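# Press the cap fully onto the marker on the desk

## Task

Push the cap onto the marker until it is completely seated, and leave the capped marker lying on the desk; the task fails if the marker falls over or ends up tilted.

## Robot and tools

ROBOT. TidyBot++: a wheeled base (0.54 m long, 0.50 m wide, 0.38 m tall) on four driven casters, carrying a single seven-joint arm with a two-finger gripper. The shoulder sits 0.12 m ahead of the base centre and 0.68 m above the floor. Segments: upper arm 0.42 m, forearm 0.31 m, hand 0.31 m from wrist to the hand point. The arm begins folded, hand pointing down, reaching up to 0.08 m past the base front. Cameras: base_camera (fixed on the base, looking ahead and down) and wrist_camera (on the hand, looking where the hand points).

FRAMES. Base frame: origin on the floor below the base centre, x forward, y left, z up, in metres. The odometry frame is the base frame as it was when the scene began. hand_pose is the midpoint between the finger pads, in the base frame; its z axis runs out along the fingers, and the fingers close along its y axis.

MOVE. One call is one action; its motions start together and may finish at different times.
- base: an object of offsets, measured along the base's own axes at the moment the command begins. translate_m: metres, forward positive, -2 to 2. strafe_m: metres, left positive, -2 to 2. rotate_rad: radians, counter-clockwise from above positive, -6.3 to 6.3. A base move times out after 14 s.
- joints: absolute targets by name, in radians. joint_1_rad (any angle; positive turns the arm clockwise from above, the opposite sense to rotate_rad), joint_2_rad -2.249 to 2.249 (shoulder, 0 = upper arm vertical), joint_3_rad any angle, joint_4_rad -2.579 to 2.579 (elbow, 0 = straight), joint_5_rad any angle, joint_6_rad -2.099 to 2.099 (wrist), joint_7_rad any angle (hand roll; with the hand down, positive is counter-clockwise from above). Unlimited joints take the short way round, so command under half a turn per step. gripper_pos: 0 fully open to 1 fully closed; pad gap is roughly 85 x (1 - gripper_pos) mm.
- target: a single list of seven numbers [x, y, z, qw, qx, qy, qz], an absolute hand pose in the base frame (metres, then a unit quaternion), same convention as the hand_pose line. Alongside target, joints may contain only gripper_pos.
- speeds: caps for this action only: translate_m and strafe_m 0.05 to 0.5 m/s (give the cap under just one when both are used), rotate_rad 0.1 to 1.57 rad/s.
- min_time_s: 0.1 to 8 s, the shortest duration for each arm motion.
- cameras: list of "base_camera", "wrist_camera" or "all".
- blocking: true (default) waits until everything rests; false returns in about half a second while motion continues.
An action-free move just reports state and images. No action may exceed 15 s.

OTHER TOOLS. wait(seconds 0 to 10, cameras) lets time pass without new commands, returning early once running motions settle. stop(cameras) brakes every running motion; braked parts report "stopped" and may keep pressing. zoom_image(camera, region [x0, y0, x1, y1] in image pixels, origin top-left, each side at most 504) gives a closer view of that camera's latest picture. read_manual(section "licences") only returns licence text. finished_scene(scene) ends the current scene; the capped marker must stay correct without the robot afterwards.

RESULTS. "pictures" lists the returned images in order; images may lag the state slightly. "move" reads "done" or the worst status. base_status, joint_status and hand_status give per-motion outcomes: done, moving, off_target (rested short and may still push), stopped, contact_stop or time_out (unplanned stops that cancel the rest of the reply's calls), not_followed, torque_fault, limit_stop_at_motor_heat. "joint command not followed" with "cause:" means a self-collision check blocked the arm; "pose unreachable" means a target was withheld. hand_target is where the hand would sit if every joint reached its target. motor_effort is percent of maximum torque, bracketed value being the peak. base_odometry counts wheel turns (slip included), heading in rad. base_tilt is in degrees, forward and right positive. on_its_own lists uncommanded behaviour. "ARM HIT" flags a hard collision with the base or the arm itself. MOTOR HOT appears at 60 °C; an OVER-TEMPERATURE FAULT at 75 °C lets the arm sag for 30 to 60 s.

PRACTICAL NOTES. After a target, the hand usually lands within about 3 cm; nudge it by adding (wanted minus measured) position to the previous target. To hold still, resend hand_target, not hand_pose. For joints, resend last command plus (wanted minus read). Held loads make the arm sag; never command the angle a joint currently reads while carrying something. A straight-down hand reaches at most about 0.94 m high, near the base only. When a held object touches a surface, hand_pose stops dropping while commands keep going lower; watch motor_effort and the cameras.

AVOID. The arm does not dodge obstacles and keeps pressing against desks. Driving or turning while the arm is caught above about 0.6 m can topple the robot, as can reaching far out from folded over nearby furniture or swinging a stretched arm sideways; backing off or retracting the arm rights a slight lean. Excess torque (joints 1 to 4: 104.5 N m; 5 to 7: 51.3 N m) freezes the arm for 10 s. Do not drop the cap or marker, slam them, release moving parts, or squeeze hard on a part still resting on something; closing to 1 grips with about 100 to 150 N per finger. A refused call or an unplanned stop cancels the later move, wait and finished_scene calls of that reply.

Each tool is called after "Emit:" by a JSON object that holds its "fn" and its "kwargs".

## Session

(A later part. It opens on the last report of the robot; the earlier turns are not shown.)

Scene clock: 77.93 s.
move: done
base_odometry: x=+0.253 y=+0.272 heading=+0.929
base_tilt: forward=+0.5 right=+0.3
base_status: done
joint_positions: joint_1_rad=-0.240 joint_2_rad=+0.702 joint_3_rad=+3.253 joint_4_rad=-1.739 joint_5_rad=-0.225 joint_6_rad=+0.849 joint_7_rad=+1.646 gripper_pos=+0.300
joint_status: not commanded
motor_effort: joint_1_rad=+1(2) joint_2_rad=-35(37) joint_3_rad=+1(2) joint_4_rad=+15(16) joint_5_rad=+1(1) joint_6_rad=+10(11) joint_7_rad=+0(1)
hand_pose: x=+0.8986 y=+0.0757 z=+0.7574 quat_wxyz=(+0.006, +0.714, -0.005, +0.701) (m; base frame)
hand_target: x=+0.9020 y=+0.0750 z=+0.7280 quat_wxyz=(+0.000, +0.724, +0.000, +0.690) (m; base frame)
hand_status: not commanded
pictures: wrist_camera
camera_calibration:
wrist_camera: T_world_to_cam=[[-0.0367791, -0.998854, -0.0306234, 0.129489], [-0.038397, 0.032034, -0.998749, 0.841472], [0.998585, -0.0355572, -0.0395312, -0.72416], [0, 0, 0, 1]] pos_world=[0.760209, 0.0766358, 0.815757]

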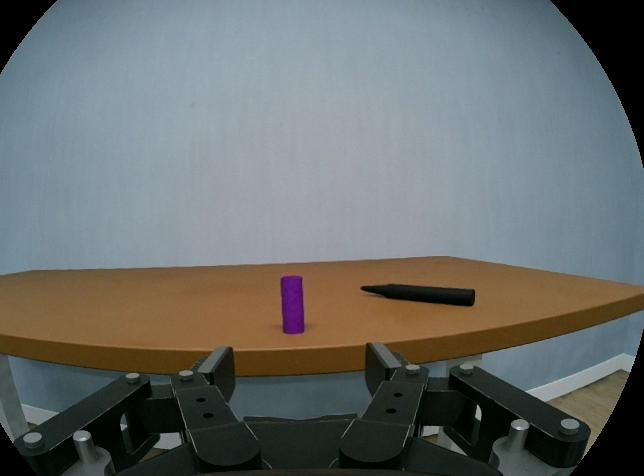

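Emit:
{"fn": "move", "kwargs": {"target": [0.5, -0.03, 0.95, 0, 0.924, 0, 0.383], "joints": {"gripper_pos": 0}, "min_time_s": 4}}

Emit:
{"fn": "move", "kwargs": {"base": {"translate_m": 0.5}, "cameras": ["wrist_camera"]}}

Scene clock: 82.90 s.
move: done
base_odometry: x=+0.253 y=+0.273 heading=+0.929
base_tilt: forward=+0.5 right=+0.3
base_status: not commanded
joint_positions: joint_1_rad=-0.046 joint_2_rad=-0.317 joint_3_rad=+3.253 joint_4_rad=-1.634 joint_5_rad=-0.076 joint_6_rad=-1.035 joint_7_rad=+1.646 gripper_pos=+0.000
joint_status: all done
motor_effort: joint_1_rad=+0(2) joint_2_rad=-7(37) joint_3_rad=+0(2) joint_4_rad=+18(19) joint_5_rad=-1(1) joint_6_rad=+8(11) joint_7_rad=+1(1)
hand_pose: x=+0.5147 y=-0.0110 z=+0.9424 quat_wxyz=(-0.027, +0.922, -0.005, +0.386) (m; base frame)
hand_target: x=+0.5000 y=-0.0300 z=+0.9500 quat_wxyz=(+0.000, +0.924, +0.000, +0.383) (m; base frame)
hand_status: done (0.025 m and 3.2 deg from the pose sent, 0.455 m and 43.9 deg at the start)
pictures: none

Scene clock: 85.17 s.
move: done
base_odometry: x=+0.552 y=+0.673 heading=+0.930
base_tilt: forward=+0.5 right=+0.3
base_status: done
joint_positions: joint_1_rad=-0.044 joint_2_rad=-0.331 joint_3_rad=+3.253 joint_4_rad=-1.633 joint_5_rad=-0.073 joint_6_rad=-1.041 joint_7_rad=+1.646 gripper_pos=+0.000
joint_status: not commanded
motor_effort: joint_1_rad=+1(2) joint_2_rad=-7(12) joint_3_rad=+0(2) joint_4_rad=+18(19) joint_5_rad=-1(1) joint_6_rad=+7(8) joint_7_rad=+0(1)
hand_pose: x=+0.5099 y=-0.0124 z=+0.9468 quat_wxyz=(-0.026, +0.920, -0.005, +0.390) (m; base frame)
hand_target: x=+0.5000 y=-0.0300 z=+0.9500 quat_wxyz=(+0.000, +0.924, +0.000, +0.383) (m; base frame)
hand_status: not commanded
pictures: wrist_camera
camera_calibration:
wrist_camera: T_world_to_cam=[[-0.0271411, -0.99773, -0.0616275, 0.0573691], [-0.710526, 0.0626201, -0.700879, 1.07963], [0.703147, 0.0247654, -0.710613, 0.455115], [0, 0, 0, 1]] pos_world=[0.448652, -0.0216389, 1.08364]

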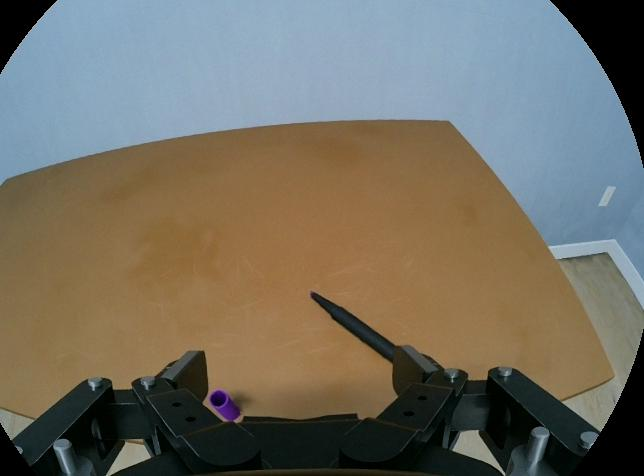

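Emit:
{"fn": "move", "kwargs": {"target": [0.64, -0.07, 0.86, 0, 0.3665, -0.930, 0], "min_time_s": 5, "cameras": ["wrist_camera"]}}

Scene clock: 91.17 s.
move: done
base_odometry: x=+0.552 y=+0.673 heading=+0.930
base_tilt: forward=+0.5 right=+0.3
base_status: not commanded
joint_positions: joint_1_rad=+0.030 joint_2_rad=+0.592 joint_3_rad=+3.460 joint_4_rad=-0.461 joint_5_rad=-0.184 joint_6_rad=-2.036 joint_7_rad=-0.565 gripper_pos=+0.000
joint_status: not commanded
motor_effort: joint_1_rad=+1(3) joint_2_rad=-31(33) joint_3_rad=+1(1) joint_4_rad=+13(19) joint_5_rad=+1(1) joint_6_rad=+0(8) joint_7_rad=+0(1)
hand_pose: x=+0.6424 y=-0.0678 z=+0.8777 quat_wxyz=(-0.023, +0.391, -0.920, +0.026) (m; base frame)
hand_target: x=+0.6400 y=-0.0700 z=+0.8600 quat_wxyz=(+0.000, +0.367, -0.930, +0.000) (m; base frame)
hand_status: done (0.018 m and 5.0 deg from the pose sent, 0.167 m and 139.9 deg at the start)
pictures: wrist_camera
camera_calibration:
wrist_camera: T_world_to_cam=[[-0.696063, 0.716621, -0.0441557, 0.532077], [0.71525, 0.697462, 0.0443131, -0.398178], [0.0625526, -0.000737695, -0.998041, 0.97632], [0, 0, 0, 1]] pos_world=[0.594085, -0.102864, 1.01555]

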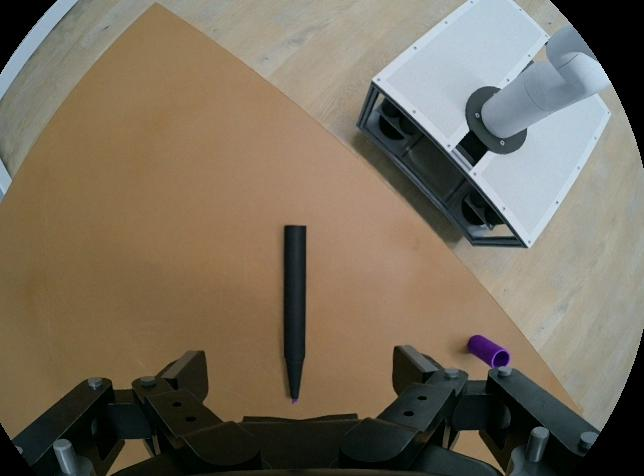

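Emit:
{"fn": "move", "kwargs": {"target": [0.65, -0.078, 0.785, 0, 0.3665, -0.930, 0], "min_time_s": 2.5, "cameras": ["wrist_camera"]}}

Scene clock: 94.30 s.
move: done
base_odometry: x=+0.552 y=+0.673 heading=+0.930
base_tilt: forward=+0.6 right=+0.3
base_status: not commanded
joint_positions: joint_1_rad=-0.014 joint_2_rad=+0.592 joint_3_rad=+3.556 joint_4_rad=-0.797 joint_5_rad=-0.197 joint_6_rad=-1.826 joint_7_rad=-0.566 gripper_pos=+0.000
joint_status: not commanded
motor_effort: joint_1_rad=+1(3) joint_2_rad=-32(33) joint_3_rad=+2(2) joint_4_rad=+14(15) joint_5_rad=+1(1) joint_6_rad=+0(2) joint_7_rad=+1(1)
hand_pose: x=+0.6380 y=-0.0899 z=+0.7847 quat_wxyz=(+0.026, +0.348, -0.937, +0.002) (m; base frame)
hand_target: x=+0.6500 y=-0.0780 z=+0.7850 quat_wxyz=(+0.000, +0.367, -0.930, +0.000) (m; base frame)
hand_status: done (0.017 m and 3.8 deg from the pose sent, 0.094 m and 5.0 deg at the start)
pictures: wrist_camera
camera_calibration:
wrist_camera: T_world_to_cam=[[-0.625885, 0.77919, 0.0336357, 0.440682], [0.778644, 0.626745, -0.0300846, -0.3638], [-0.0445226, 0.00736069, -0.998981, 0.953416], [0, 0, 0, 1]] pos_world=[0.601536, -0.122383, 0.926677]

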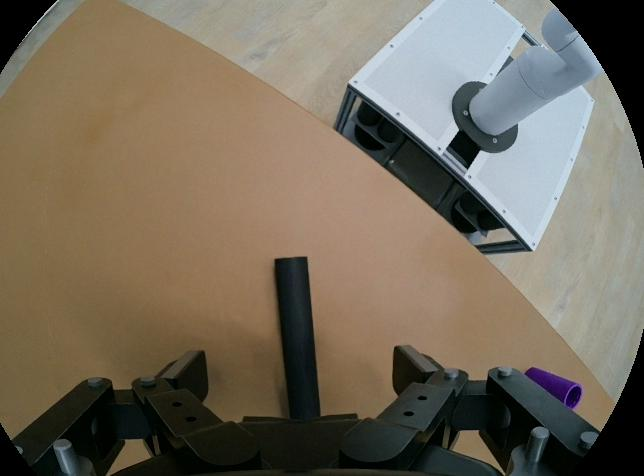

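Emit:
{"fn": "move", "kwargs": {"target": [0.657, -0.07, 0.75, 0, 0.3987, -0.917, 0], "min_time_s": 2, "cameras": ["wrist_camera"]}}

Scene clock: 98.00 s.
move: done
base_odometry: x=+0.552 y=+0.673 heading=+0.930
base_tilt: forward=+0.6 right=+0.4
base_status: not commanded
joint_positions: joint_1_rad=-0.046 joint_2_rad=+0.592 joint_3_rad=+3.558 joint_4_rad=-0.903 joint_5_rad=-0.197 joint_6_rad=-1.717 joint_7_rad=-0.514 gripper_pos=+0.000
joint_status: not commanded
motor_effort: joint_1_rad=+1(2) joint_2_rad=-32(33) joint_3_rad=+3(3) joint_4_rad=+14(15) joint_5_rad=+1(1) joint_6_rad=+1(1) joint_7_rad=+1(1)
hand_pose: x=+0.6457 y=-0.0815 z=+0.7528 quat_wxyz=(+0.023, +0.377, -0.926, +0.003) (m; base frame)
hand_target: x=+0.6570 y=-0.0700 z=+0.7500 quat_wxyz=(+0.000, +0.399, -0.917, +0.000) (m; base frame)
hand_status: done (0.016 m and 3.7 deg from the pose sent, 0.044 m and 6.9 deg at the start)
pictures: wrist_camera
camera_calibration:
wrist_camera: T_world_to_cam=[[-0.673908, 0.738128, 0.0318476, 0.468971], [0.737783, 0.674619, -0.0237731, -0.350615], [-0.0390326, 0.00747569, -0.99921, 0.918575], [0, 0, 0, 1]] pos_world=[0.610576, -0.116496, 0.894579]

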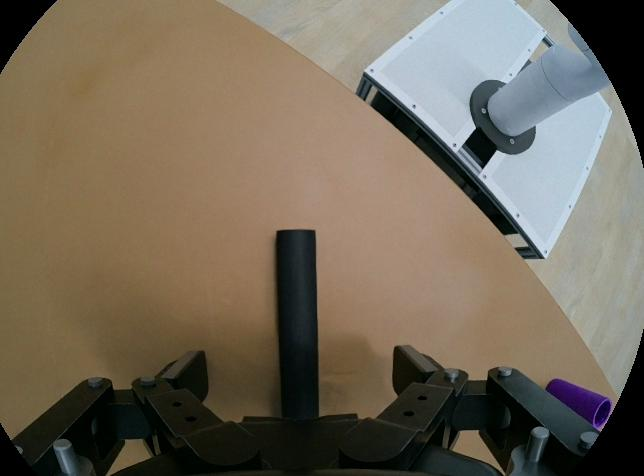

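Emit:
{"fn": "move", "kwargs": {"target": [0.657, -0.07, 0.742, 0, 0.3987, -0.917, 0], "min_time_s": 1}}

Emit:
{"fn": "move", "kwargs": {"joints": {"gripper_pos": 0.85}, "min_time_s": 1.5}}

Emit:
{"fn": "move", "kwargs": {"joints": {"gripper_pos": 1.0}, "target": [0.655, -0.072, 0.82, 0, 0.3987, -0.917, 0], "min_time_s": 2, "cameras": ["wrist_camera"]}}

Scene clock: 99.63 s.
move: done
base_odometry: x=+0.552 y=+0.673 heading=+0.930
base_tilt: forward=+0.6 right=+0.3
base_status: not commanded
joint_positions: joint_1_rad=-0.052 joint_2_rad=+0.592 joint_3_rad=+3.561 joint_4_rad=-0.931 joint_5_rad=-0.197 joint_6_rad=-1.691 joint_7_rad=-0.510 gripper_pos=+0.000
joint_status: not commanded
motor_effort: joint_1_rad=+1(2) joint_2_rad=-32(32) joint_3_rad=+2(3) joint_4_rad=+15(15) joint_5_rad=+1(1) joint_6_rad=+1(1) joint_7_rad=+0(1)
hand_pose: x=+0.6459 y=-0.0819 z=+0.7444 quat_wxyz=(+0.023, +0.378, -0.926, +0.003) (m; base frame)
hand_target: x=+0.6570 y=-0.0700 z=+0.7420 quat_wxyz=(+0.000, +0.399, -0.917, +0.000) (m; base frame)
hand_status: done (0.016 m and 3.7 deg from the pose sent, 0.019 m and 3.7 deg at the start)
pictures: none

Scene clock: 100.67 s.
move: done
base_odometry: x=+0.552 y=+0.673 heading=+0.930
base_tilt: forward=+0.5 right=+0.3
base_status: not commanded
joint_positions: joint_1_rad=-0.053 joint_2_rad=+0.592 joint_3_rad=+3.563 joint_4_rad=-0.931 joint_5_rad=-0.197 joint_6_rad=-1.689 joint_7_rad=-0.510 gripper_pos=+0.830
joint_status: all done
motor_effort: joint_1_rad=+1(2) joint_2_rad=-29(32) joint_3_rad=+2(3) joint_4_rad=+13(15) joint_5_rad=+1(1) joint_6_rad=+1(2) joint_7_rad=+1(1)
hand_pose: x=+0.6462 y=-0.0819 z=+0.7447 quat_wxyz=(+0.023, +0.378, -0.926, +0.004) (m; base frame)
hand_target: x=+0.6570 y=-0.0700 z=+0.7420 quat_wxyz=(+0.000, +0.399, -0.917, +0.000) (m; base frame)
hand_status: not commanded
pictures: none

Scene clock: 102.97 s.
move: off_target
base_odometry: x=+0.552 y=+0.673 heading=+0.930
base_tilt: forward=+0.5 right=+0.3
base_status: not commanded
joint_positions: joint_1_rad=-0.007 joint_2_rad=+0.592 joint_3_rad=+3.533 joint_4_rad=-0.626 joint_5_rad=-0.197 joint_6_rad=-1.888 joint_7_rad=-0.510 gripper_pos=+0.838
joint_status: gripper_pos off_target (ended at +0.838, target +1.000)
motor_effort: joint_1_rad=+1(2) joint_2_rad=-32(33) joint_3_rad=+2(3) joint_4_rad=+14(15) joint_5_rad=+0(1) joint_6_rad=+2(2) joint_7_rad=+0(1)
hand_pose: x=+0.6581 y=-0.0806 z=+0.8345 quat_wxyz=(-0.015, +0.395, -0.918, +0.032) (m; base frame)
hand_target: x=+0.6550 y=-0.0720 z=+0.8200 quat_wxyz=(+0.000, +0.399, -0.917, +0.000) (m; base frame)
hand_status: done (0.017 m and 4.1 deg from the pose sent, 0.076 m and 3.7 deg at the start)
pictures: wrist_camera
camera_calibration:
wrist_camera: T_world_to_cam=[[-0.702748, 0.709741, -0.0491226, 0.558319], [0.709467, 0.704265, 0.0258466, -0.37873], [0.0529397, -0.0166872, -0.998458, 0.937472], [0, 0, 0, 1]] pos_world=[0.611425, -0.113892, 0.973242]

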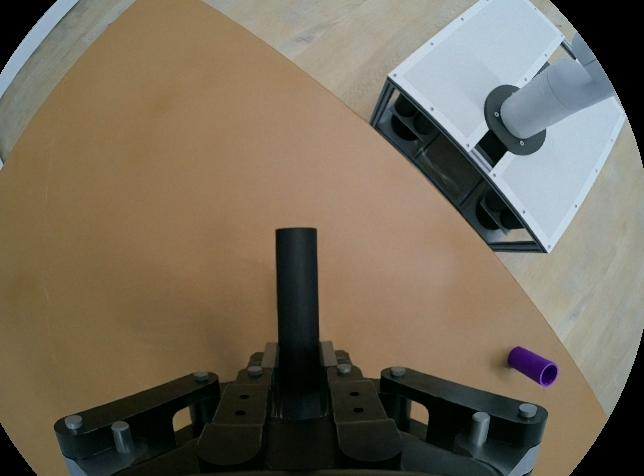

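Emit:
{"fn": "move", "kwargs": {"target": [0.52, -0.03, 0.96, 0, 0.924, 0, 0.383], "min_time_s": 5}}

Emit:
{"fn": "move", "kwargs": {"base": {"translate_m": -0.35}}}

Emit:
{"fn": "move", "kwargs": {"target": [0.75, 0.08, 0.94, 0, 0.707, 0, 0.707], "min_time_s": 4, "cameras": ["wrist_camera"]}}

Scene clock: 109.07 s.
move: done
base_odometry: x=+0.552 y=+0.673 heading=+0.930
base_tilt: forward=+0.5 right=+0.3
base_status: not commanded
joint_positions: joint_1_rad=-0.007 joint_2_rad=-0.255 joint_3_rad=+3.271 joint_4_rad=-1.534 joint_5_rad=-0.085 joint_6_rad=-1.146 joint_7_rad=+1.632 gripper_pos=+0.838
joint_status: not commanded
motor_effort: joint_1_rad=+1(2) joint_2_rad=-9(34) joint_3_rad=+0(2) joint_4_rad=+18(18) joint_5_rad=-1(1) joint_6_rad=+7(8) joint_7_rad=+0(1)
hand_pose: x=+0.5193 y=-0.0305 z=+0.9462 quat_wxyz=(-0.026, +0.934, -0.035, +0.353) (m; base frame)
hand_target: x=+0.5200 y=-0.0300 z=+0.9600 quat_wxyz=(+0.000, +0.924, +0.000, +0.383) (m; base frame)
hand_status: done (0.014 m and 6.2 deg from the pose sent, 0.193 m and 135.7 deg at the start)
pictures: none

Scene clock: 111.03 s.
move: done
base_odometry: x=+0.343 y=+0.393 heading=+0.930
base_tilt: forward=+0.5 right=+0.3
base_status: done
joint_positions: joint_1_rad=-0.008 joint_2_rad=-0.280 joint_3_rad=+3.268 joint_4_rad=-1.535 joint_5_rad=-0.082 joint_6_rad=-1.139 joint_7_rad=+1.632 gripper_pos=+0.838
joint_status: not commanded
motor_effort: joint_1_rad=+2(2) joint_2_rad=-8(13) joint_3_rad=+0(2) joint_4_rad=+18(19) joint_5_rad=-1(2) joint_6_rad=+8(8) joint_7_rad=+0(1)
hand_pose: x=+0.5142 y=-0.0300 z=+0.9566 quat_wxyz=(-0.025, +0.929, -0.033, +0.367) (m; base frame)
hand_target: x=+0.5200 y=-0.0300 z=+0.9600 quat_wxyz=(+0.000, +0.924, +0.000, +0.383) (m; base frame)
hand_status: not commanded
pictures: none

Scene clock: 115.70 s.
move: done
base_odometry: x=+0.343 y=+0.393 heading=+0.930
base_tilt: forward=+0.5 right=+0.3
base_status: not commanded
joint_positions: joint_1_rad=-0.267 joint_2_rad=+0.100 joint_3_rad=+3.209 joint_4_rad=-1.944 joint_5_rad=-0.403 joint_6_rad=+0.517 joint_7_rad=+1.904 gripper_pos=+0.838
joint_status: not commanded
motor_effort: joint_1_rad=+1(2) joint_2_rad=-21(22) joint_3_rad=+0(1) joint_4_rad=+18(20) joint_5_rad=+2(2) joint_6_rad=+10(11) joint_7_rad=+0(1)
hand_pose: x=+0.7460 y=+0.0689 z=+0.9601 quat_wxyz=(-0.008, +0.704, -0.004, +0.710) (m; base frame)
hand_target: x=+0.7500 y=+0.0800 z=+0.9400 quat_wxyz=(+0.000, +0.707, +0.000, +0.707) (m; base frame)
hand_status: done (0.023 m and 1.1 deg from the pose sent, 0.261 m and 47.1 deg at the start)
pictures: wrist_camera
camera_calibration:
wrist_camera: T_world_to_cam=[[-0.0155018, -0.998655, -0.0494813, 0.125454], [-0.0113767, 0.0496602, -0.998701, 1.01692], [0.999815, -0.0149188, -0.0121312, -0.592616], [0, 0, 0, 1]] pos_world=[0.60602, 0.0659432, 1.01462]

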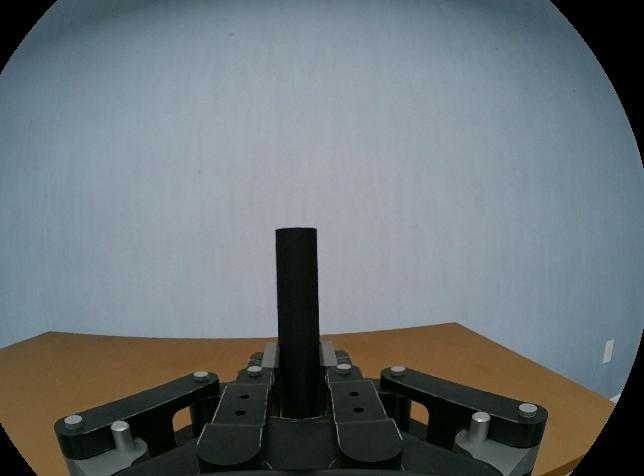

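Emit:
{"fn": "move", "kwargs": {"target": [0.895, 0.085, 0.905, 0, 0.712, 0, 0.702], "min_time_s": 3.5, "cameras": ["wrist_camera"]}}

Scene clock: 120.10 s.
move: done
base_odometry: x=+0.343 y=+0.393 heading=+0.930
base_tilt: forward=+0.6 right=+0.3
base_status: not commanded
joint_positions: joint_1_rad=-0.301 joint_2_rad=+0.434 joint_3_rad=+3.338 joint_4_rad=-1.602 joint_5_rad=-0.327 joint_6_rad=+0.514 joint_7_rad=+1.768 gripper_pos=+0.838
joint_status: not commanded
motor_effort: joint_1_rad=+1(2) joint_2_rad=-32(32) joint_3_rad=+2(2) joint_4_rad=+18(19) joint_5_rad=+1(2) joint_6_rad=+11(11) joint_7_rad=+0(1)
hand_pose: x=+0.8821 y=+0.0665 z=+0.9384 quat_wxyz=(+0.007, +0.691, -0.017, +0.723) (m; base frame)
hand_target: x=+0.8950 y=+0.0850 z=+0.9050 quat_wxyz=(+0.000, +0.712, +0.000, +0.702) (m; base frame)
hand_status: done (0.040 m and 4.0 deg from the pose sent, 0.160 m and 1.7 deg at the start)
pictures: wrist_camera
camera_calibration:
wrist_camera: T_world_to_cam=[[-0.0528423, -0.997446, -0.0480483, 0.155629], [0.0268165, 0.0466808, -0.99855, 0.963233], [0.998243, -0.0540541, 0.0242813, -0.759256], [0, 0, 0, 1]] pos_world=[0.740315, 0.069226, 0.98775]

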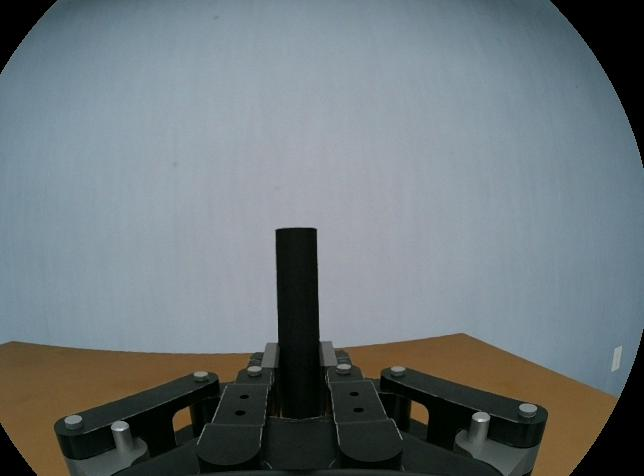

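Emit:
{"fn": "move", "kwargs": {"target": [0.907, 0.10, 0.89, 0, 0.731, 0, 0.682], "min_time_s": 2}}

Scene clock: 122.63 s.
move: done
base_odometry: x=+0.343 y=+0.393 heading=+0.930
base_tilt: forward=+0.5 right=+0.3
base_status: not commanded
joint_positions: joint_1_rad=-0.377 joint_2_rad=+0.465 joint_3_rad=+3.424 joint_4_rad=-1.546 joint_5_rad=-0.327 joint_6_rad=+0.425 joint_7_rad=+1.768 gripper_pos=+0.838
joint_status: not commanded
motor_effort: joint_1_rad=+1(2) joint_2_rad=-32(33) joint_3_rad=+3(3) joint_4_rad=+19(19) joint_5_rad=+1(1) joint_6_rad=+10(11) joint_7_rad=+0(1)
hand_pose: x=+0.8948 y=+0.0873 z=+0.9271 quat_wxyz=(+0.012, +0.708, +0.004, +0.706) (m; base frame)
hand_target: x=+0.9070 y=+0.1000 z=+0.8900 quat_wxyz=(+0.000, +0.731, +0.000, +0.682) (m; base frame)
hand_status: done (0.041 m and 4.1 deg from the pose sent, 0.064 m and 6.9 deg at the start)
pictures: none

Emit:
{"fn": "move", "kwargs": {"target": [0.908, 0.094, 0.868, -0.01, 0.731, -0.003, 0.682], "min_time_s": 2}}

Scene clock: 125.17 s.
move: done
base_odometry: x=+0.343 y=+0.393 heading=+0.930
base_tilt: forward=+0.5 right=+0.4
base_status: not commanded
joint_positions: joint_1_rad=-0.343 joint_2_rad=+0.483 joint_3_rad=+3.374 joint_4_rad=-1.546 joint_5_rad=-0.319 joint_6_rad=+0.425 joint_7_rad=+1.728 gripper_pos=+0.838
joint_status: not commanded
motor_effort: joint_1_rad=+0(2) joint_2_rad=-33(33) joint_3_rad=+2(3) joint_4_rad=+18(19) joint_5_rad=+1(1) joint_6_rad=+10(11) joint_7_rad=+1(1)
hand_pose: x=+0.8993 y=+0.0925 z=+0.9095 quat_wxyz=(-0.009, +0.717, -0.008, +0.697) (m; base frame)
hand_target: x=+0.9080 y=+0.0940 z=+0.8680 quat_wxyz=(-0.010, +0.731, -0.003, +0.682) (m; base frame)
hand_status: done (0.042 m and 2.5 deg from the pose sent, 0.061 m and 4.7 deg at the start)
pictures: none

Emit:
{"fn": "move", "kwargs": {"target": [0.903, 0.080, 0.865, -0.005, 0.728, -0.002, 0.686], "min_time_s": 2}}

Scene clock: 127.67 s.
move: done
base_odometry: x=+0.343 y=+0.393 heading=+0.930
base_tilt: forward=+0.6 right=+0.4
base_status: not commanded
joint_positions: joint_1_rad=-0.301 joint_2_rad=+0.483 joint_3_rad=+3.342 joint_4_rad=-1.575 joint_5_rad=-0.285 joint_6_rad=+0.428 joint_7_rad=+1.719 gripper_pos=+0.838
joint_status: not commanded
motor_effort: joint_1_rad=+1(2) joint_2_rad=-33(33) joint_3_rad=+2(2) joint_4_rad=+18(19) joint_5_rad=+1(1) joint_6_rad=+10(11) joint_7_rad=+1(1)
hand_pose: x=+0.8969 y=+0.0811 z=+0.8919 quat_wxyz=(-0.004, +0.726, -0.004, +0.687) (m; base frame)
hand_target: x=+0.9030 y=+0.0800 z=+0.8650 quat_wxyz=(-0.005, +0.728, -0.002, +0.686) (m; base frame)
hand_status: done (0.028 m and 0.4 deg from the pose sent, 0.046 m and 2.0 deg at the start)
pictures: none

Emit:
{"fn": "move", "kwargs": {"target": [0.902, 0.080, 0.855, -0.005, 0.714, -0.002, 0.700], "min_time_s": 2, "cameras": ["wrist_camera"]}}

Scene clock: 130.37 s.
move: done
base_odometry: x=+0.343 y=+0.393 heading=+0.930
base_tilt: forward=+0.5 right=+0.3
base_status: not commanded
joint_positions: joint_1_rad=-0.283 joint_2_rad=+0.500 joint_3_rad=+3.312 joint_4_rad=-1.612 joint_5_rad=-0.270 joint_6_rad=+0.531 joint_7_rad=+1.710 gripper_pos=+0.838
joint_status: not commanded
motor_effort: joint_1_rad=+1(2) joint_2_rad=-33(33) joint_3_rad=+1(2) joint_4_rad=+18(18) joint_5_rad=+0(1) joint_6_rad=+10(11) joint_7_rad=+1(1)
hand_pose: x=+0.8954 y=+0.0799 z=+0.8879 quat_wxyz=(-0.003, +0.710, -0.005, +0.704) (m; base frame)
hand_target: x=+0.9020 y=+0.0800 z=+0.8550 quat_wxyz=(-0.005, +0.714, -0.002, +0.700) (m; base frame)
hand_status: done (0.034 m and 0.8 deg from the pose sent, 0.037 m and 2.0 deg at the start)
pictures: wrist_camera
camera_calibration:
wrist_camera: T_world_to_cam=[[-0.0247918, -0.998717, -0.0441639, 0.138865], [-0.0288267, 0.0448733, -0.998577, 0.961843], [0.999277, -0.0234835, -0.0299022, -0.725769], [0, 0, 0, 1]] pos_world=[0.756414, 0.0784822, 0.944905]

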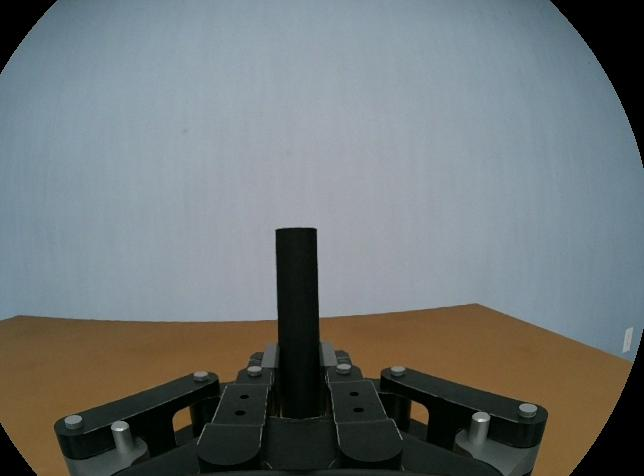

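Emit:
{"fn": "move", "kwargs": {"target": [0.903, 0.080, 0.837, -0.005, 0.714, -0.002, 0.700], "min_time_s": 1.5}}

Emit:
{"fn": "move", "kwargs": {"target": [0.903, 0.080, 0.822, -0.005, 0.714, -0.002, 0.700], "min_time_s": 1.5}}

Scene clock: 132.53 s.
move: done
base_odometry: x=+0.343 y=+0.393 heading=+0.930
base_tilt: forward=+0.5 right=+0.3
base_status: not commanded
joint_positions: joint_1_rad=-0.275 joint_2_rad=+0.522 joint_3_rad=+3.300 joint_4_rad=-1.628 joint_5_rad=-0.261 joint_6_rad=+0.581 joint_7_rad=+1.700 gripper_pos=+0.838
joint_status: not commanded
motor_effort: joint_1_rad=+1(2) joint_2_rad=-33(33) joint_3_rad=+1(2) joint_4_rad=+17(18) joint_5_rad=+1(1) joint_6_rad=+10(11) joint_7_rad=+1(1)
hand_pose: x=+0.8970 y=+0.0803 z=+0.8768 quat_wxyz=(-0.003, +0.706, -0.006, +0.708) (m; base frame)
hand_target: x=+0.9030 y=+0.0800 z=+0.8370 quat_wxyz=(-0.005, +0.714, -0.002, +0.700) (m; base frame)
hand_status: done (0.040 m and 1.4 deg from the pose sent, 0.051 m and 0.8 deg at the start)
pictures: none

Scene clock: 134.33 s.
move: done
base_odometry: x=+0.343 y=+0.393 heading=+0.930
base_tilt: forward=+0.5 right=+0.3
base_status: not commanded
joint_positions: joint_1_rad=-0.272 joint_2_rad=+0.534 joint_3_rad=+3.291 joint_4_rad=-1.638 joint_5_rad=-0.254 joint_6_rad=+0.631 joint_7_rad=+1.691 gripper_pos=+0.838
joint_status: not commanded
motor_effort: joint_1_rad=+1(2) joint_2_rad=-31(33) joint_3_rad=+1(2) joint_4_rad=+16(17) joint_5_rad=+1(1) joint_6_rad=+8(10) joint_7_rad=+0(1)
hand_pose: x=+0.8972 y=+0.0817 z=+0.8759 quat_wxyz=(-0.004, +0.697, -0.006, +0.717) (m; base frame)
hand_target: x=+0.9030 y=+0.0800 z=+0.8220 quat_wxyz=(-0.005, +0.714, -0.002, +0.700) (m; base frame)
hand_status: done (0.054 m and 2.9 deg from the pose sent, 0.055 m and 1.4 deg at the start)
pictures: none

Emit:
{"fn": "move", "kwargs": {"target": [0.902, 0.080, 0.90, -0.005, 0.714, -0.002, 0.700], "min_time_s": 1.5}}

Emit:
{"fn": "move", "kwargs": {"base": {"translate_m": -0.30}, "speeds": {"translate_m": 0.2}, "cameras": ["wrist_camera"]}}

Scene clock: 136.73 s.
move: done
base_odometry: x=+0.343 y=+0.393 heading=+0.930
base_tilt: forward=+0.5 right=+0.3
base_status: not commanded
joint_positions: joint_1_rad=-0.273 joint_2_rad=+0.534 joint_3_rad=+3.317 joint_4_rad=-1.576 joint_5_rad=-0.254 joint_6_rad=+0.518 joint_7_rad=+1.691 gripper_pos=+0.838
joint_status: not commanded
motor_effort: joint_1_rad=+1(2) joint_2_rad=-32(32) joint_3_rad=+2(2) joint_4_rad=+16(17) joint_5_rad=+0(1) joint_6_rad=+9(10) joint_7_rad=+1(1)
hand_pose: x=+0.9087 y=+0.0765 z=+0.8784 quat_wxyz=(-0.001, +0.713, -0.005, +0.701) (m; base frame)
hand_target: x=+0.9020 y=+0.0800 z=+0.9000 quat_wxyz=(-0.005, +0.714, -0.002, +0.700) (m; base frame)
hand_status: done (0.023 m and 0.6 deg from the pose sent, 0.025 m and 2.9 deg at the start)
pictures: none

Scene clock: 138.93 s.
move: done
base_odometry: x=+0.164 y=+0.152 heading=+0.931
base_tilt: forward=+0.5 right=+0.3
base_status: done
joint_positions: joint_1_rad=-0.274 joint_2_rad=+0.534 joint_3_rad=+3.318 joint_4_rad=-1.575 joint_5_rad=-0.254 joint_6_rad=+0.507 joint_7_rad=+1.691 gripper_pos=+0.838
joint_status: not commanded
motor_effort: joint_1_rad=+1(2) joint_2_rad=-34(36) joint_3_rad=+2(2) joint_4_rad=+18(19) joint_5_rad=+0(1) joint_6_rad=+10(11) joint_7_rad=+0(1)
hand_pose: x=+0.9087 y=+0.0771 z=+0.8757 quat_wxyz=(-0.002, +0.717, -0.005, +0.697) (m; base frame)
hand_target: x=+0.9020 y=+0.0800 z=+0.9000 quat_wxyz=(-0.005, +0.714, -0.002, +0.700) (m; base frame)
hand_status: not commanded
pictures: wrist_camera
camera_calibration:
wrist_camera: T_world_to_cam=[[-0.0259279, -0.998815, -0.0411817, 0.134196], [-0.0475375, 0.0423809, -0.99797, 0.966826], [0.998533, -0.0239176, -0.04858, -0.722433], [0, 0, 0, 1]] pos_world=[0.770813, 0.0757836, 0.935294]

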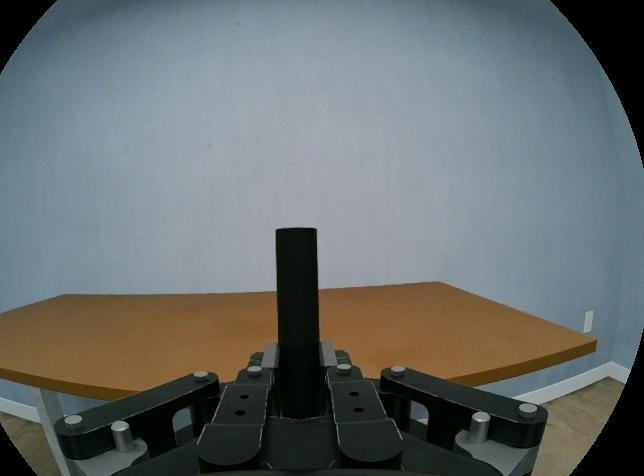

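Emit:
{"fn": "move", "kwargs": {"target": [0.85, 0.080, 1.0, -0.005, 0.714, -0.002, 0.700], "min_time_s": 2}}

Emit:
{"fn": "move", "kwargs": {"base": {"strafe_m": -0.15}, "cameras": ["wrist_camera"]}}

Scene clock: 141.73 s.
move: done
base_odometry: x=+0.164 y=+0.152 heading=+0.931
base_tilt: forward=+0.5 right=+0.3
base_status: not commanded
joint_positions: joint_1_rad=-0.461 joint_2_rad=+0.355 joint_3_rad=+3.531 joint_4_rad=-1.559 joint_5_rad=-0.327 joint_6_rad=+0.277 joint_7_rad=+1.759 gripper_pos=+0.838
joint_status: not commanded
motor_effort: joint_1_rad=+1(2) joint_2_rad=-29(35) joint_3_rad=+3(3) joint_4_rad=+19(19) joint_5_rad=+0(1) joint_6_rad=+11(11) joint_7_rad=+0(1)
hand_pose: x=+0.8636 y=+0.0825 z=+0.9633 quat_wxyz=(+0.004, +0.722, +0.003, +0.691) (m; base frame)
hand_target: x=+0.8500 y=+0.0800 z=+1.0000 quat_wxyz=(-0.005, +0.714, -0.002, +0.700) (m; base frame)
hand_status: done (0.039 m and 1.8 deg from the pose sent, 0.137 m and 0.6 deg at the start)
pictures: none

Scene clock: 143.10 s.
move: done
base_odometry: x=+0.284 y=+0.062 heading=+0.931
base_tilt: forward=+0.5 right=+0.3
base_status: done
joint_positions: joint_1_rad=-0.471 joint_2_rad=+0.351 joint_3_rad=+3.546 joint_4_rad=-1.558 joint_5_rad=-0.329 joint_6_rad=+0.275 joint_7_rad=+1.759 gripper_pos=+0.838
joint_status: not commanded
motor_effort: joint_1_rad=+1(4) joint_2_rad=-29(31) joint_3_rad=+3(4) joint_4_rad=+19(20) joint_5_rad=+0(1) joint_6_rad=+10(11) joint_7_rad=+1(1)
hand_pose: x=+0.8624 y=+0.0800 z=+0.9678 quat_wxyz=(+0.005, +0.721, +0.002, +0.693) (m; base frame)
hand_target: x=+0.8500 y=+0.0800 z=+1.0000 quat_wxyz=(-0.005, +0.714, -0.002, +0.700) (m; base frame)
hand_status: not commanded
pictures: wrist_camera
camera_calibration:
wrist_camera: T_world_to_cam=[[-0.0270979, -0.999401, -0.0215466, 0.121862], [-0.0586844, 0.0231078, -0.998009, 1.06761], [0.997909, -0.0257795, -0.0592754, -0.66064], [0, 0, 0, 1]] pos_world=[0.725213, 0.0800879, 1.02895]

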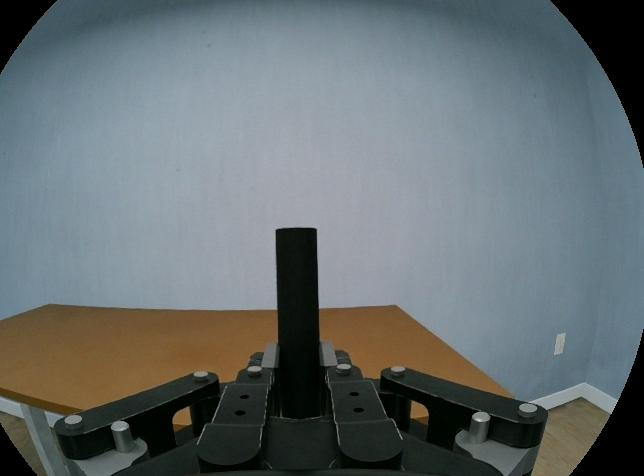

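Emit:
{"fn": "move", "kwargs": {"target": [0.75, 0.080, 1.0, 0, 0.866, 0, 0.5], "min_time_s": 2, "cameras": ["wrist_camera"]}}

Scene clock: 146.00 s.
move: done
base_odometry: x=+0.284 y=+0.062 heading=+0.931
base_tilt: forward=+0.5 right=+0.3
base_status: not commanded
joint_positions: joint_1_rad=-0.248 joint_2_rad=+0.193 joint_3_rad=+3.176 joint_4_rad=-1.262 joint_5_rad=+0.228 joint_6_rad=-0.690 joint_7_rad=+1.301 gripper_pos=+0.838
joint_status: not commanded
motor_effort: joint_1_rad=+1(2) joint_2_rad=-25(30) joint_3_rad=+0(3) joint_4_rad=+19(20) joint_5_rad=+2(2) joint_6_rad=+9(11) joint_7_rad=+1(1)
hand_pose: x=+0.7669 y=+0.0985 z=+0.9673 quat_wxyz=(-0.008, +0.873, +0.020, +0.487) (m; base frame)
hand_target: x=+0.7500 y=+0.0800 z=+1.0000 quat_wxyz=(+0.000, +0.866, +0.000, +0.500) (m; base frame)
hand_status: done (0.041 m and 3.0 deg from the pose sent, 0.117 m and 27.8 deg at the start)
pictures: wrist_camera
camera_calibration:
wrist_camera: T_world_to_cam=[[0.0076848, -0.999896, -0.0122269, 0.102089], [-0.543474, 0.00608746, -0.839404, 1.28118], [0.839391, 0.0130957, -0.543371, 0.0211265], [0, 0, 0, 1]] pos_world=[0.677769, 0.0940025, 1.08815]

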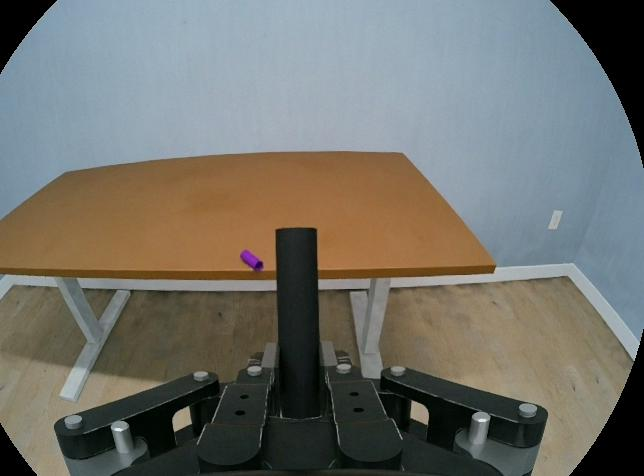

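Emit:
{"fn": "move", "kwargs": {"target": [0.52, -0.03, 0.97, 0, 0.924, 0, 0.383], "min_time_s": 3}}

Emit:
{"fn": "move", "kwargs": {"base": {"translate_m": 0.62}}}

Emit:
{"fn": "move", "kwargs": {"target": [0.65, -0.10, 0.86, 0, 0.3987, -0.917, 0], "min_time_s": 5, "cameras": ["wrist_camera"]}}

Scene clock: 151.50 s.
move: done
base_odometry: x=+0.284 y=+0.062 heading=+0.931
base_tilt: forward=+0.5 right=+0.3
base_status: not commanded
joint_positions: joint_1_rad=-0.040 joint_2_rad=-0.247 joint_3_rad=+3.238 joint_4_rad=-1.494 joint_5_rad=-0.002 joint_6_rad=-1.078 joint_7_rad=+1.631 gripper_pos=+0.838
joint_status: not commanded
motor_effort: joint_1_rad=+1(2) joint_2_rad=-9(27) joint_3_rad=+0(1) joint_4_rad=+18(20) joint_5_rad=+0(2) joint_6_rad=+8(9) joint_7_rad=+0(1)
hand_pose: x=+0.5414 y=-0.0276 z=+0.9762 quat_wxyz=(+0.011, +0.918, -0.001, +0.396) (m; base frame)
hand_target: x=+0.5200 y=-0.0300 z=+0.9700 quat_wxyz=(+0.000, +0.924, +0.000, +0.383) (m; base frame)
hand_status: done (0.022 m and 2.1 deg from the pose sent, 0.278 m and 13.5 deg at the start)
pictures: none

Scene clock: 153.90 s.
move: done
base_odometry: x=+0.655 y=+0.560 heading=+0.930
base_tilt: forward=+0.5 right=+0.3
base_status: done
joint_positions: joint_1_rad=-0.039 joint_2_rad=-0.262 joint_3_rad=+3.238 joint_4_rad=-1.496 joint_5_rad=-0.003 joint_6_rad=-1.082 joint_7_rad=+1.632 gripper_pos=+0.838
joint_status: not commanded
motor_effort: joint_1_rad=+0(2) joint_2_rad=-9(15) joint_3_rad=+0(0) joint_4_rad=+18(19) joint_5_rad=+0(1) joint_6_rad=+8(9) joint_7_rad=+0(1)
hand_pose: x=+0.5361 y=-0.0280 z=+0.9805 quat_wxyz=(+0.010, +0.916, -0.002, +0.400) (m; base frame)
hand_target: x=+0.5200 y=-0.0300 z=+0.9700 quat_wxyz=(+0.000, +0.924, +0.000, +0.383) (m; base frame)
hand_status: not commanded
pictures: none

Scene clock: 159.53 s.
move: off_target
base_odometry: x=+0.655 y=+0.559 heading=+0.930
base_tilt: forward=+0.5 right=+0.4
base_status: not commanded
joint_positions: joint_1_rad=+0.131 joint_2_rad=+0.676 joint_3_rad=+3.369 joint_4_rad=-0.285 joint_5_rad=-0.152 joint_6_rad=-2.045 joint_7_rad=-0.480 gripper_pos=+0.838
joint_status: not commanded
motor_effort: joint_1_rad=+1(2) joint_2_rad=-33(35) joint_3_rad=+0(1) joint_4_rad=+13(19) joint_5_rad=+0(1) joint_6_rad=+2(9) joint_7_rad=+0(1)
hand_pose: x=+0.6753 y=-0.1019 z=+0.8814 quat_wxyz=(-0.051, +0.421, -0.904, +0.050) (m; base frame)
hand_target: x=+0.6725 y=-0.1052 z=+0.8609 quat_wxyz=(-0.030, +0.398, -0.916, +0.022) (m; base frame)
hand_status: off_target (0.033 m and 8.7 deg from the pose sent, 0.181 m and 136.9 deg at the start; a joint's target at an end of its range on 151 of 151 steps)
pictures: wrist_camera
camera_calibration:
wrist_camera: T_world_to_cam=[[-0.736982, 0.666836, -0.110396, 0.660581], [0.662931, 0.744978, 0.0743685, -0.384354], [0.131834, -0.018377, -0.991101, 0.92319], [0, 0, 0, 1]] pos_world=[0.619928, -0.137198, 1.01648]

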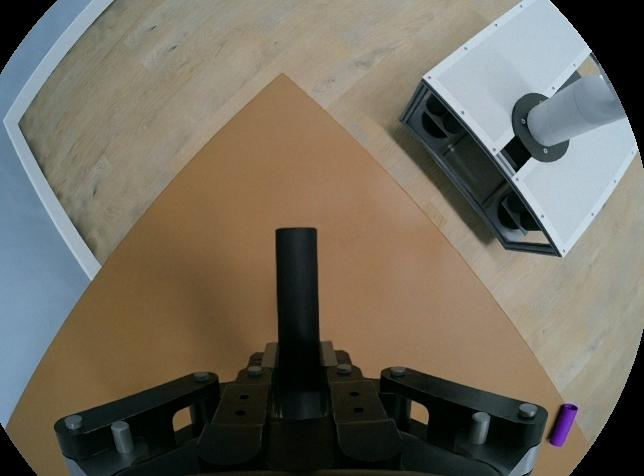

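Emit:
{"fn": "move", "kwargs": {"target": [0.62, -0.07, 0.79, 0, 0.3987, -0.917, 0], "min_time_s": 3}}

Emit:
{"fn": "move", "kwargs": {"target": [0.62, -0.07, 0.765, 0, 0.3987, -0.917, 0], "min_time_s": 1.5}}

Scene clock: 163.03 s.
move: done
base_odometry: x=+0.655 y=+0.559 heading=+0.930
base_tilt: forward=+0.5 right=+0.3
base_status: not commanded
joint_positions: joint_1_rad=-0.061 joint_2_rad=+0.553 joint_3_rad=+3.567 joint_4_rad=-0.935 joint_5_rad=-0.165 joint_6_rad=-1.778 joint_7_rad=-0.481 gripper_pos=+0.838
joint_status: not commanded
motor_effort: joint_1_rad=+2(2) joint_2_rad=-31(35) joint_3_rad=+2(3) joint_4_rad=+14(15) joint_5_rad=+1(1) joint_6_rad=+0(2) joint_7_rad=+0(1)
hand_pose: x=+0.6135 y=-0.0811 z=+0.7650 quat_wxyz=(+0.051, +0.389, -0.920, -0.007) (m; base frame)
hand_target: x=+0.6200 y=-0.0700 z=+0.7900 quat_wxyz=(+0.000, +0.399, -0.917, +0.000) (m; base frame)
hand_status: done (0.028 m and 6.0 deg from the pose sent, 0.111 m and 8.7 deg at the start)
pictures: none

Scene clock: 164.83 s.
move: done
base_odometry: x=+0.655 y=+0.559 heading=+0.930
base_tilt: forward=+0.5 right=+0.3
base_status: not commanded
joint_positions: joint_1_rad=-0.079 joint_2_rad=+0.538 joint_3_rad=+3.578 joint_4_rad=-1.024 joint_5_rad=-0.167 joint_6_rad=-1.695 joint_7_rad=-0.481 gripper_pos=+0.838
joint_status: not commanded
motor_effort: joint_1_rad=+1(2) joint_2_rad=-30(31) joint_3_rad=+2(3) joint_4_rad=+14(14) joint_5_rad=+1(1) joint_6_rad=+0(1) joint_7_rad=+1(1)
hand_pose: x=+0.6128 y=-0.0812 z=+0.7461 quat_wxyz=(+0.045, +0.386, -0.921, -0.003) (m; base frame)
hand_target: x=+0.6200 y=-0.0700 z=+0.7650 quat_wxyz=(+0.000, +0.399, -0.917, +0.000) (m; base frame)
hand_status: done (0.023 m and 5.4 deg from the pose sent, 0.013 m and 6.0 deg at the start)
pictures: none

Emit:
{"fn": "move", "kwargs": {"target": [0.62, -0.07, 0.764, -0.025, 0.3987, -0.917, 0], "min_time_s": 1.5}}

Emit:
{"fn": "move", "kwargs": {"target": [0.62, -0.07, 0.758, -0.025, 0.3987, -0.917, 0], "min_time_s": 1, "cameras": ["wrist_camera"]}}

Scene clock: 167.10 s.
move: done
base_odometry: x=+0.655 y=+0.559 heading=+0.930
base_tilt: forward=+0.6 right=+0.3
base_status: not commanded
joint_positions: joint_1_rad=-0.079 joint_2_rad=+0.502 joint_3_rad=+3.578 joint_4_rad=-1.085 joint_5_rad=-0.179 joint_6_rad=-1.632 joint_7_rad=-0.481 gripper_pos=+0.838
joint_status: not commanded
motor_effort: joint_1_rad=+1(2) joint_2_rad=-29(30) joint_3_rad=+2(3) joint_4_rad=+14(14) joint_5_rad=+1(1) joint_6_rad=+1(2) joint_7_rad=+1(1)
hand_pose: x=+0.6120 y=-0.0816 z=+0.7445 quat_wxyz=(+0.023, +0.382, -0.924, -0.002) (m; base frame)
hand_target: x=+0.6200 y=-0.0700 z=+0.7640 quat_wxyz=(-0.025, +0.399, -0.917, +0.000) (m; base frame)
hand_status: done (0.024 m and 5.8 deg from the pose sent, 0.022 m and 8.2 deg at the start)
pictures: none

Scene clock: 168.40 s.
move: done
base_odometry: x=+0.655 y=+0.559 heading=+0.930
base_tilt: forward=+0.5 right=+0.3
base_status: not commanded
joint_positions: joint_1_rad=-0.080 joint_2_rad=+0.493 joint_3_rad=+3.578 joint_4_rad=-1.100 joint_5_rad=-0.181 joint_6_rad=-1.616 joint_7_rad=-0.481 gripper_pos=+0.838
joint_status: not commanded
motor_effort: joint_1_rad=+1(2) joint_2_rad=-27(29) joint_3_rad=+3(3) joint_4_rad=+14(14) joint_5_rad=+1(1) joint_6_rad=+1(2) joint_7_rad=+1(1)
hand_pose: x=+0.6120 y=-0.0819 z=+0.7444 quat_wxyz=(+0.017, +0.381, -0.924, -0.001) (m; base frame)
hand_target: x=+0.6200 y=-0.0700 z=+0.7580 quat_wxyz=(-0.025, +0.399, -0.917, +0.000) (m; base frame)
hand_status: done (0.020 m and 5.3 deg from the pose sent, 0.020 m and 5.8 deg at the start)
pictures: wrist_camera
camera_calibration:
wrist_camera: T_world_to_cam=[[-0.680571, 0.731857, 0.0347769, 0.448145], [0.732016, 0.681209, -0.0103251, -0.331631], [-0.0312468, 0.0184303, -0.999342, 0.905089], [0, 0, 0, 1]] pos_world=[0.576035, -0.118749, 0.885484]

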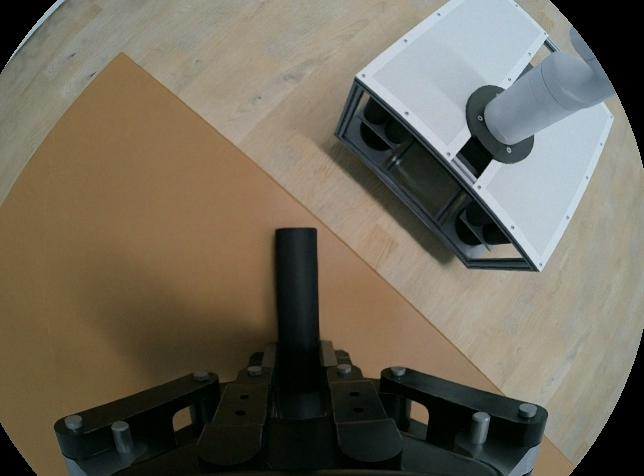

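Emit:
{"fn": "move", "kwargs": {"joints": {"gripper_pos": 0.6}, "min_time_s": 1}}

Emit:
{"fn": "move", "kwargs": {"joints": {"gripper_pos": 0}, "target": [0.615, -0.075, 0.87, 0, 0.3987, -0.917, 0], "min_time_s": 2}}

Emit:
{"fn": "move", "kwargs": {"target": [0.45, 0.12, 0.93, 0, 0.924, 0, 0.383], "min_time_s": 5, "cameras": ["wrist_camera"]}}

Scene clock: 169.53 s.
move: done
base_odometry: x=+0.655 y=+0.559 heading=+0.930
base_tilt: forward=+0.6 right=+0.3
base_status: not commanded
joint_positions: joint_1_rad=-0.080 joint_2_rad=+0.493 joint_3_rad=+3.578 joint_4_rad=-1.107 joint_5_rad=-0.181 joint_6_rad=-1.609 joint_7_rad=-0.481 gripper_pos=+0.600
joint_status: all done
motor_effort: joint_1_rad=+1(2) joint_2_rad=-28(29) joint_3_rad=+2(2) joint_4_rad=+14(15) joint_5_rad=+1(1) joint_6_rad=+0(2) joint_7_rad=+1(1)
hand_pose: x=+0.6118 y=-0.0822 z=+0.7424 quat_wxyz=(+0.017, +0.381, -0.925, -0.001) (m; base frame)
hand_target: x=+0.6200 y=-0.0700 z=+0.7580 quat_wxyz=(-0.025, +0.399, -0.917, +0.000) (m; base frame)
hand_status: not commanded
pictures: none

Scene clock: 171.83 s.
move: done
base_odometry: x=+0.655 y=+0.559 heading=+0.930
base_tilt: forward=+0.6 right=+0.3
base_status: not commanded
joint_positions: joint_1_rad=+0.007 joint_2_rad=+0.505 joint_3_rad=+3.538 joint_4_rad=-0.581 joint_5_rad=-0.181 joint_6_rad=-2.001 joint_7_rad=-0.481 gripper_pos=+0.000
joint_status: all done
motor_effort: joint_1_rad=+1(2) joint_2_rad=-29(30) joint_3_rad=+1(3) joint_4_rad=+14(15) joint_5_rad=+0(1) joint_6_rad=+1(2) joint_7_rad=+1(1)
hand_pose: x=+0.6139 y=-0.0850 z=+0.8904 quat_wxyz=(-0.021, +0.399, -0.916, +0.036) (m; base frame)
hand_target: x=+0.6150 y=-0.0750 z=+0.8700 quat_wxyz=(+0.000, +0.399, -0.917, +0.000) (m; base frame)
hand_status: done (0.023 m and 4.8 deg from the pose sent, 0.128 m and 2.9 deg at the start)
pictures: none

Scene clock: 177.47 s.
move: done
base_odometry: x=+0.655 y=+0.559 heading=+0.930
base_tilt: forward=+0.5 right=+0.3
base_status: not commanded
joint_positions: joint_1_rad=+0.115 joint_2_rad=-0.397 joint_3_rad=+2.714 joint_4_rad=-1.654 joint_5_rad=+0.031 joint_6_rad=-1.156 joint_7_rad=+1.179 gripper_pos=+0.000
joint_status: not commanded
motor_effort: joint_1_rad=+1(2) joint_2_rad=-3(31) joint_3_rad=+3(4) joint_4_rad=+17(18) joint_5_rad=+2(2) joint_6_rad=+7(8) joint_7_rad=+1(1)
hand_pose: x=+0.4433 y=+0.1278 z=+0.9197 quat_wxyz=(-0.027, +0.936, -0.023, +0.351) (m; base frame)
hand_target: x=+0.4500 y=+0.1200 z=+0.9300 quat_wxyz=(+0.000, +0.924, +0.000, +0.383) (m; base frame)
hand_status: done (0.015 m and 5.6 deg from the pose sent, 0.265 m and 135.0 deg at the start)
pictures: wrist_camera
camera_calibration:
wrist_camera: T_world_to_cam=[[-0.0617924, -0.995527, -0.0714681, 0.218035], [-0.764915, 0.093233, -0.637348, 0.966259], [0.64116, 0.0152838, -0.767255, 0.560029], [0, 0, 0, 1]] pos_world=[0.393511, 0.118413, 1.06111]

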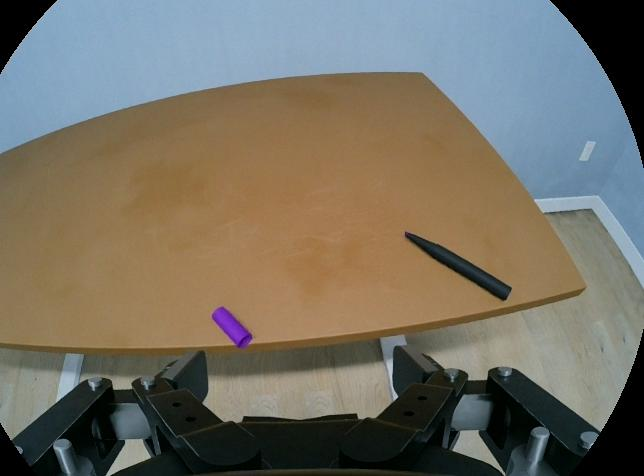

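Emit:
{"fn": "move", "kwargs": {"target": [0.555, 0.21, 0.83, 0, 0.358, -0.9336, 0], "min_time_s": 5, "cameras": ["wrist_camera"]}}

Scene clock: 183.27 s.
move: off_target
base_odometry: x=+0.655 y=+0.559 heading=+0.930
base_tilt: forward=+0.5 right=+0.3
base_status: not commanded
joint_positions: joint_1_rad=+2.140 joint_2_rad=-0.928 joint_3_rad=+2.292 joint_4_rad=-0.854 joint_5_rad=-1.354 joint_6_rad=-2.043 joint_7_rad=-0.410 gripper_pos=+0.000
joint_status: not commanded
motor_effort: joint_1_rad=+1(3) joint_2_rad=+30(31) joint_3_rad=+9(9) joint_4_rad=+3(18) joint_5_rad=+0(3) joint_6_rad=+5(8) joint_7_rad=+0(1)
hand_pose: x=+0.6179 y=+0.2185 z=+0.8941 quat_wxyz=(-0.161, +0.444, -0.868, +0.150) (m; base frame)
hand_target: x=+0.6165 y=+0.2364 z=+0.8663 quat_wxyz=(-0.133, +0.445, -0.875, +0.134) (m; base frame)
hand_status: off_target (0.090 m and 28.2 deg from the pose sent, 0.165 m and 138.3 deg at the start; a joint's target at an end of its range on 98 of 143 steps)
pictures: wrist_camera
camera_calibration:
wrist_camera: T_world_to_cam=[[-0.713655, 0.588706, -0.379634, 0.649339], [0.56846, 0.803396, 0.177221, -0.63225], [0.409328, -0.0893317, -0.908004, 0.718956], [0, 0, 0, 1]] pos_world=[0.528525, 0.189903, 1.01137]

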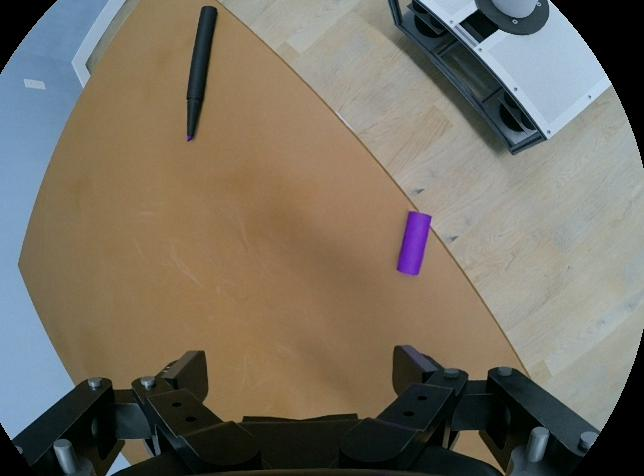

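Emit:
{"fn": "move", "kwargs": {"joints": {"joint_1_rad": 0.0, "joint_2_rad": -0.4, "joint_3_rad": 3.14, "joint_4_rad": -1.65, "joint_5_rad": 0.0, "joint_6_rad": -1.16, "joint_7_rad": 1.57}, "min_time_s": 5, "cameras": ["wrist_camera"]}}

Scene clock: 189.20 s.
move: done
base_odometry: x=+0.655 y=+0.559 heading=+0.930
base_tilt: forward=+0.5 right=+0.3
base_status: not commanded
joint_positions: joint_1_rad=+0.019 joint_2_rad=-0.423 joint_3_rad=+3.123 joint_4_rad=-1.631 joint_5_rad=-0.042 joint_6_rad=-1.212 joint_7_rad=+1.528 gripper_pos=+0.000
joint_status: all done
motor_effort: joint_1_rad=+1(2) joint_2_rad=-3(31) joint_3_rad=+1(10) joint_4_rad=+17(18) joint_5_rad=+0(2) joint_6_rad=+7(9) joint_7_rad=+0(1)
hand_pose: x=+0.4455 y=+0.0150 z=+0.9436 quat_wxyz=(-0.025, +0.935, -0.020, +0.353) (m; base frame)
hand_target: x=+0.4614 y=+0.0020 z=+0.9368 quat_wxyz=(+0.000, +0.934, +0.000, +0.358) (m; base frame)
hand_status: not commanded
pictures: wrist_camera
camera_calibration:
wrist_camera: T_world_to_cam=[[-0.0579062, -0.996141, -0.0659558, 0.10063], [-0.762718, 0.086771, -0.640884, 0.996118], [0.644134, 0.0131945, -0.764799, 0.575011], [0, 0, 0, 1]] pos_world=[0.3952, 0.0062211, 1.0848]

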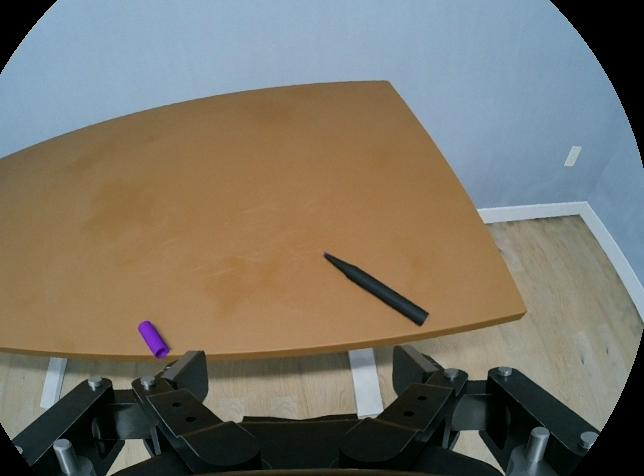

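Emit:
{"fn": "move", "kwargs": {"base": {"strafe_m": 0.28}}}

Emit:
{"fn": "move", "kwargs": {"target": [0.555, -0.07, 0.86, 0, 0.358, -0.9336, 0], "min_time_s": 5, "cameras": ["wrist_camera"]}}

Scene clock: 191.17 s.
move: done
base_odometry: x=+0.430 y=+0.727 heading=+0.930
base_tilt: forward=+0.5 right=+0.3
base_status: done
joint_positions: joint_1_rad=+0.017 joint_2_rad=-0.423 joint_3_rad=+3.131 joint_4_rad=-1.631 joint_5_rad=-0.036 joint_6_rad=-1.211 joint_7_rad=+1.529 gripper_pos=+0.000
joint_status: not commanded
motor_effort: joint_1_rad=+1(2) joint_2_rad=-3(4) joint_3_rad=+0(3) joint_4_rad=+17(18) joint_5_rad=-1(1) joint_6_rad=+7(8) joint_7_rad=+0(1)
hand_pose: x=+0.4460 y=+0.0106 z=+0.9436 quat_wxyz=(-0.022, +0.935, -0.022, +0.353) (m; base frame)
hand_target: x=+0.4614 y=+0.0020 z=+0.9368 quat_wxyz=(+0.000, +0.934, +0.000, +0.358) (m; base frame)
hand_status: not commanded
pictures: none

Scene clock: 196.80 s.
move: done
base_odometry: x=+0.430 y=+0.727 heading=+0.930
base_tilt: forward=+0.6 right=+0.3
base_status: not commanded
joint_positions: joint_1_rad=-0.073 joint_2_rad=+0.311 joint_3_rad=+3.573 joint_4_rad=-0.958 joint_5_rad=-0.115 joint_6_rad=-1.838 joint_7_rad=-0.513 gripper_pos=+0.000
joint_status: not commanded
motor_effort: joint_1_rad=+1(2) joint_2_rad=-23(25) joint_3_rad=+1(2) joint_4_rad=+14(18) joint_5_rad=+1(1) joint_6_rad=+1(8) joint_7_rad=+1(1)
hand_pose: x=+0.5531 y=-0.0885 z=+0.8708 quat_wxyz=(-0.017, +0.368, -0.929, +0.026) (m; base frame)
hand_target: x=+0.5550 y=-0.0700 z=+0.8600 quat_wxyz=(+0.000, +0.358, -0.934, +0.000) (m; base frame)
hand_status: done (0.021 m and 3.8 deg from the pose sent, 0.159 m and 138.4 deg at the start)
pictures: wrist_camera
camera_calibration:
wrist_camera: T_world_to_cam=[[-0.660504, 0.749775, -0.0396466, 0.463865], [0.748999, 0.661658, 0.0347626, -0.333049], [0.0522966, -0.00673449, -0.998609, 0.980545], [0, 0, 0, 1]] pos_world=[0.504559, -0.120826, 1.00915]

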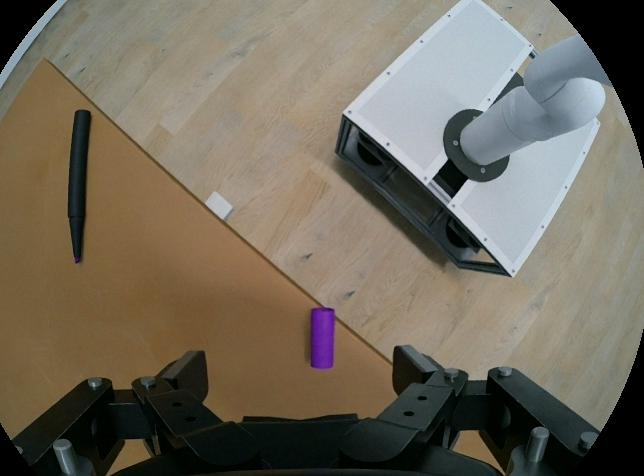

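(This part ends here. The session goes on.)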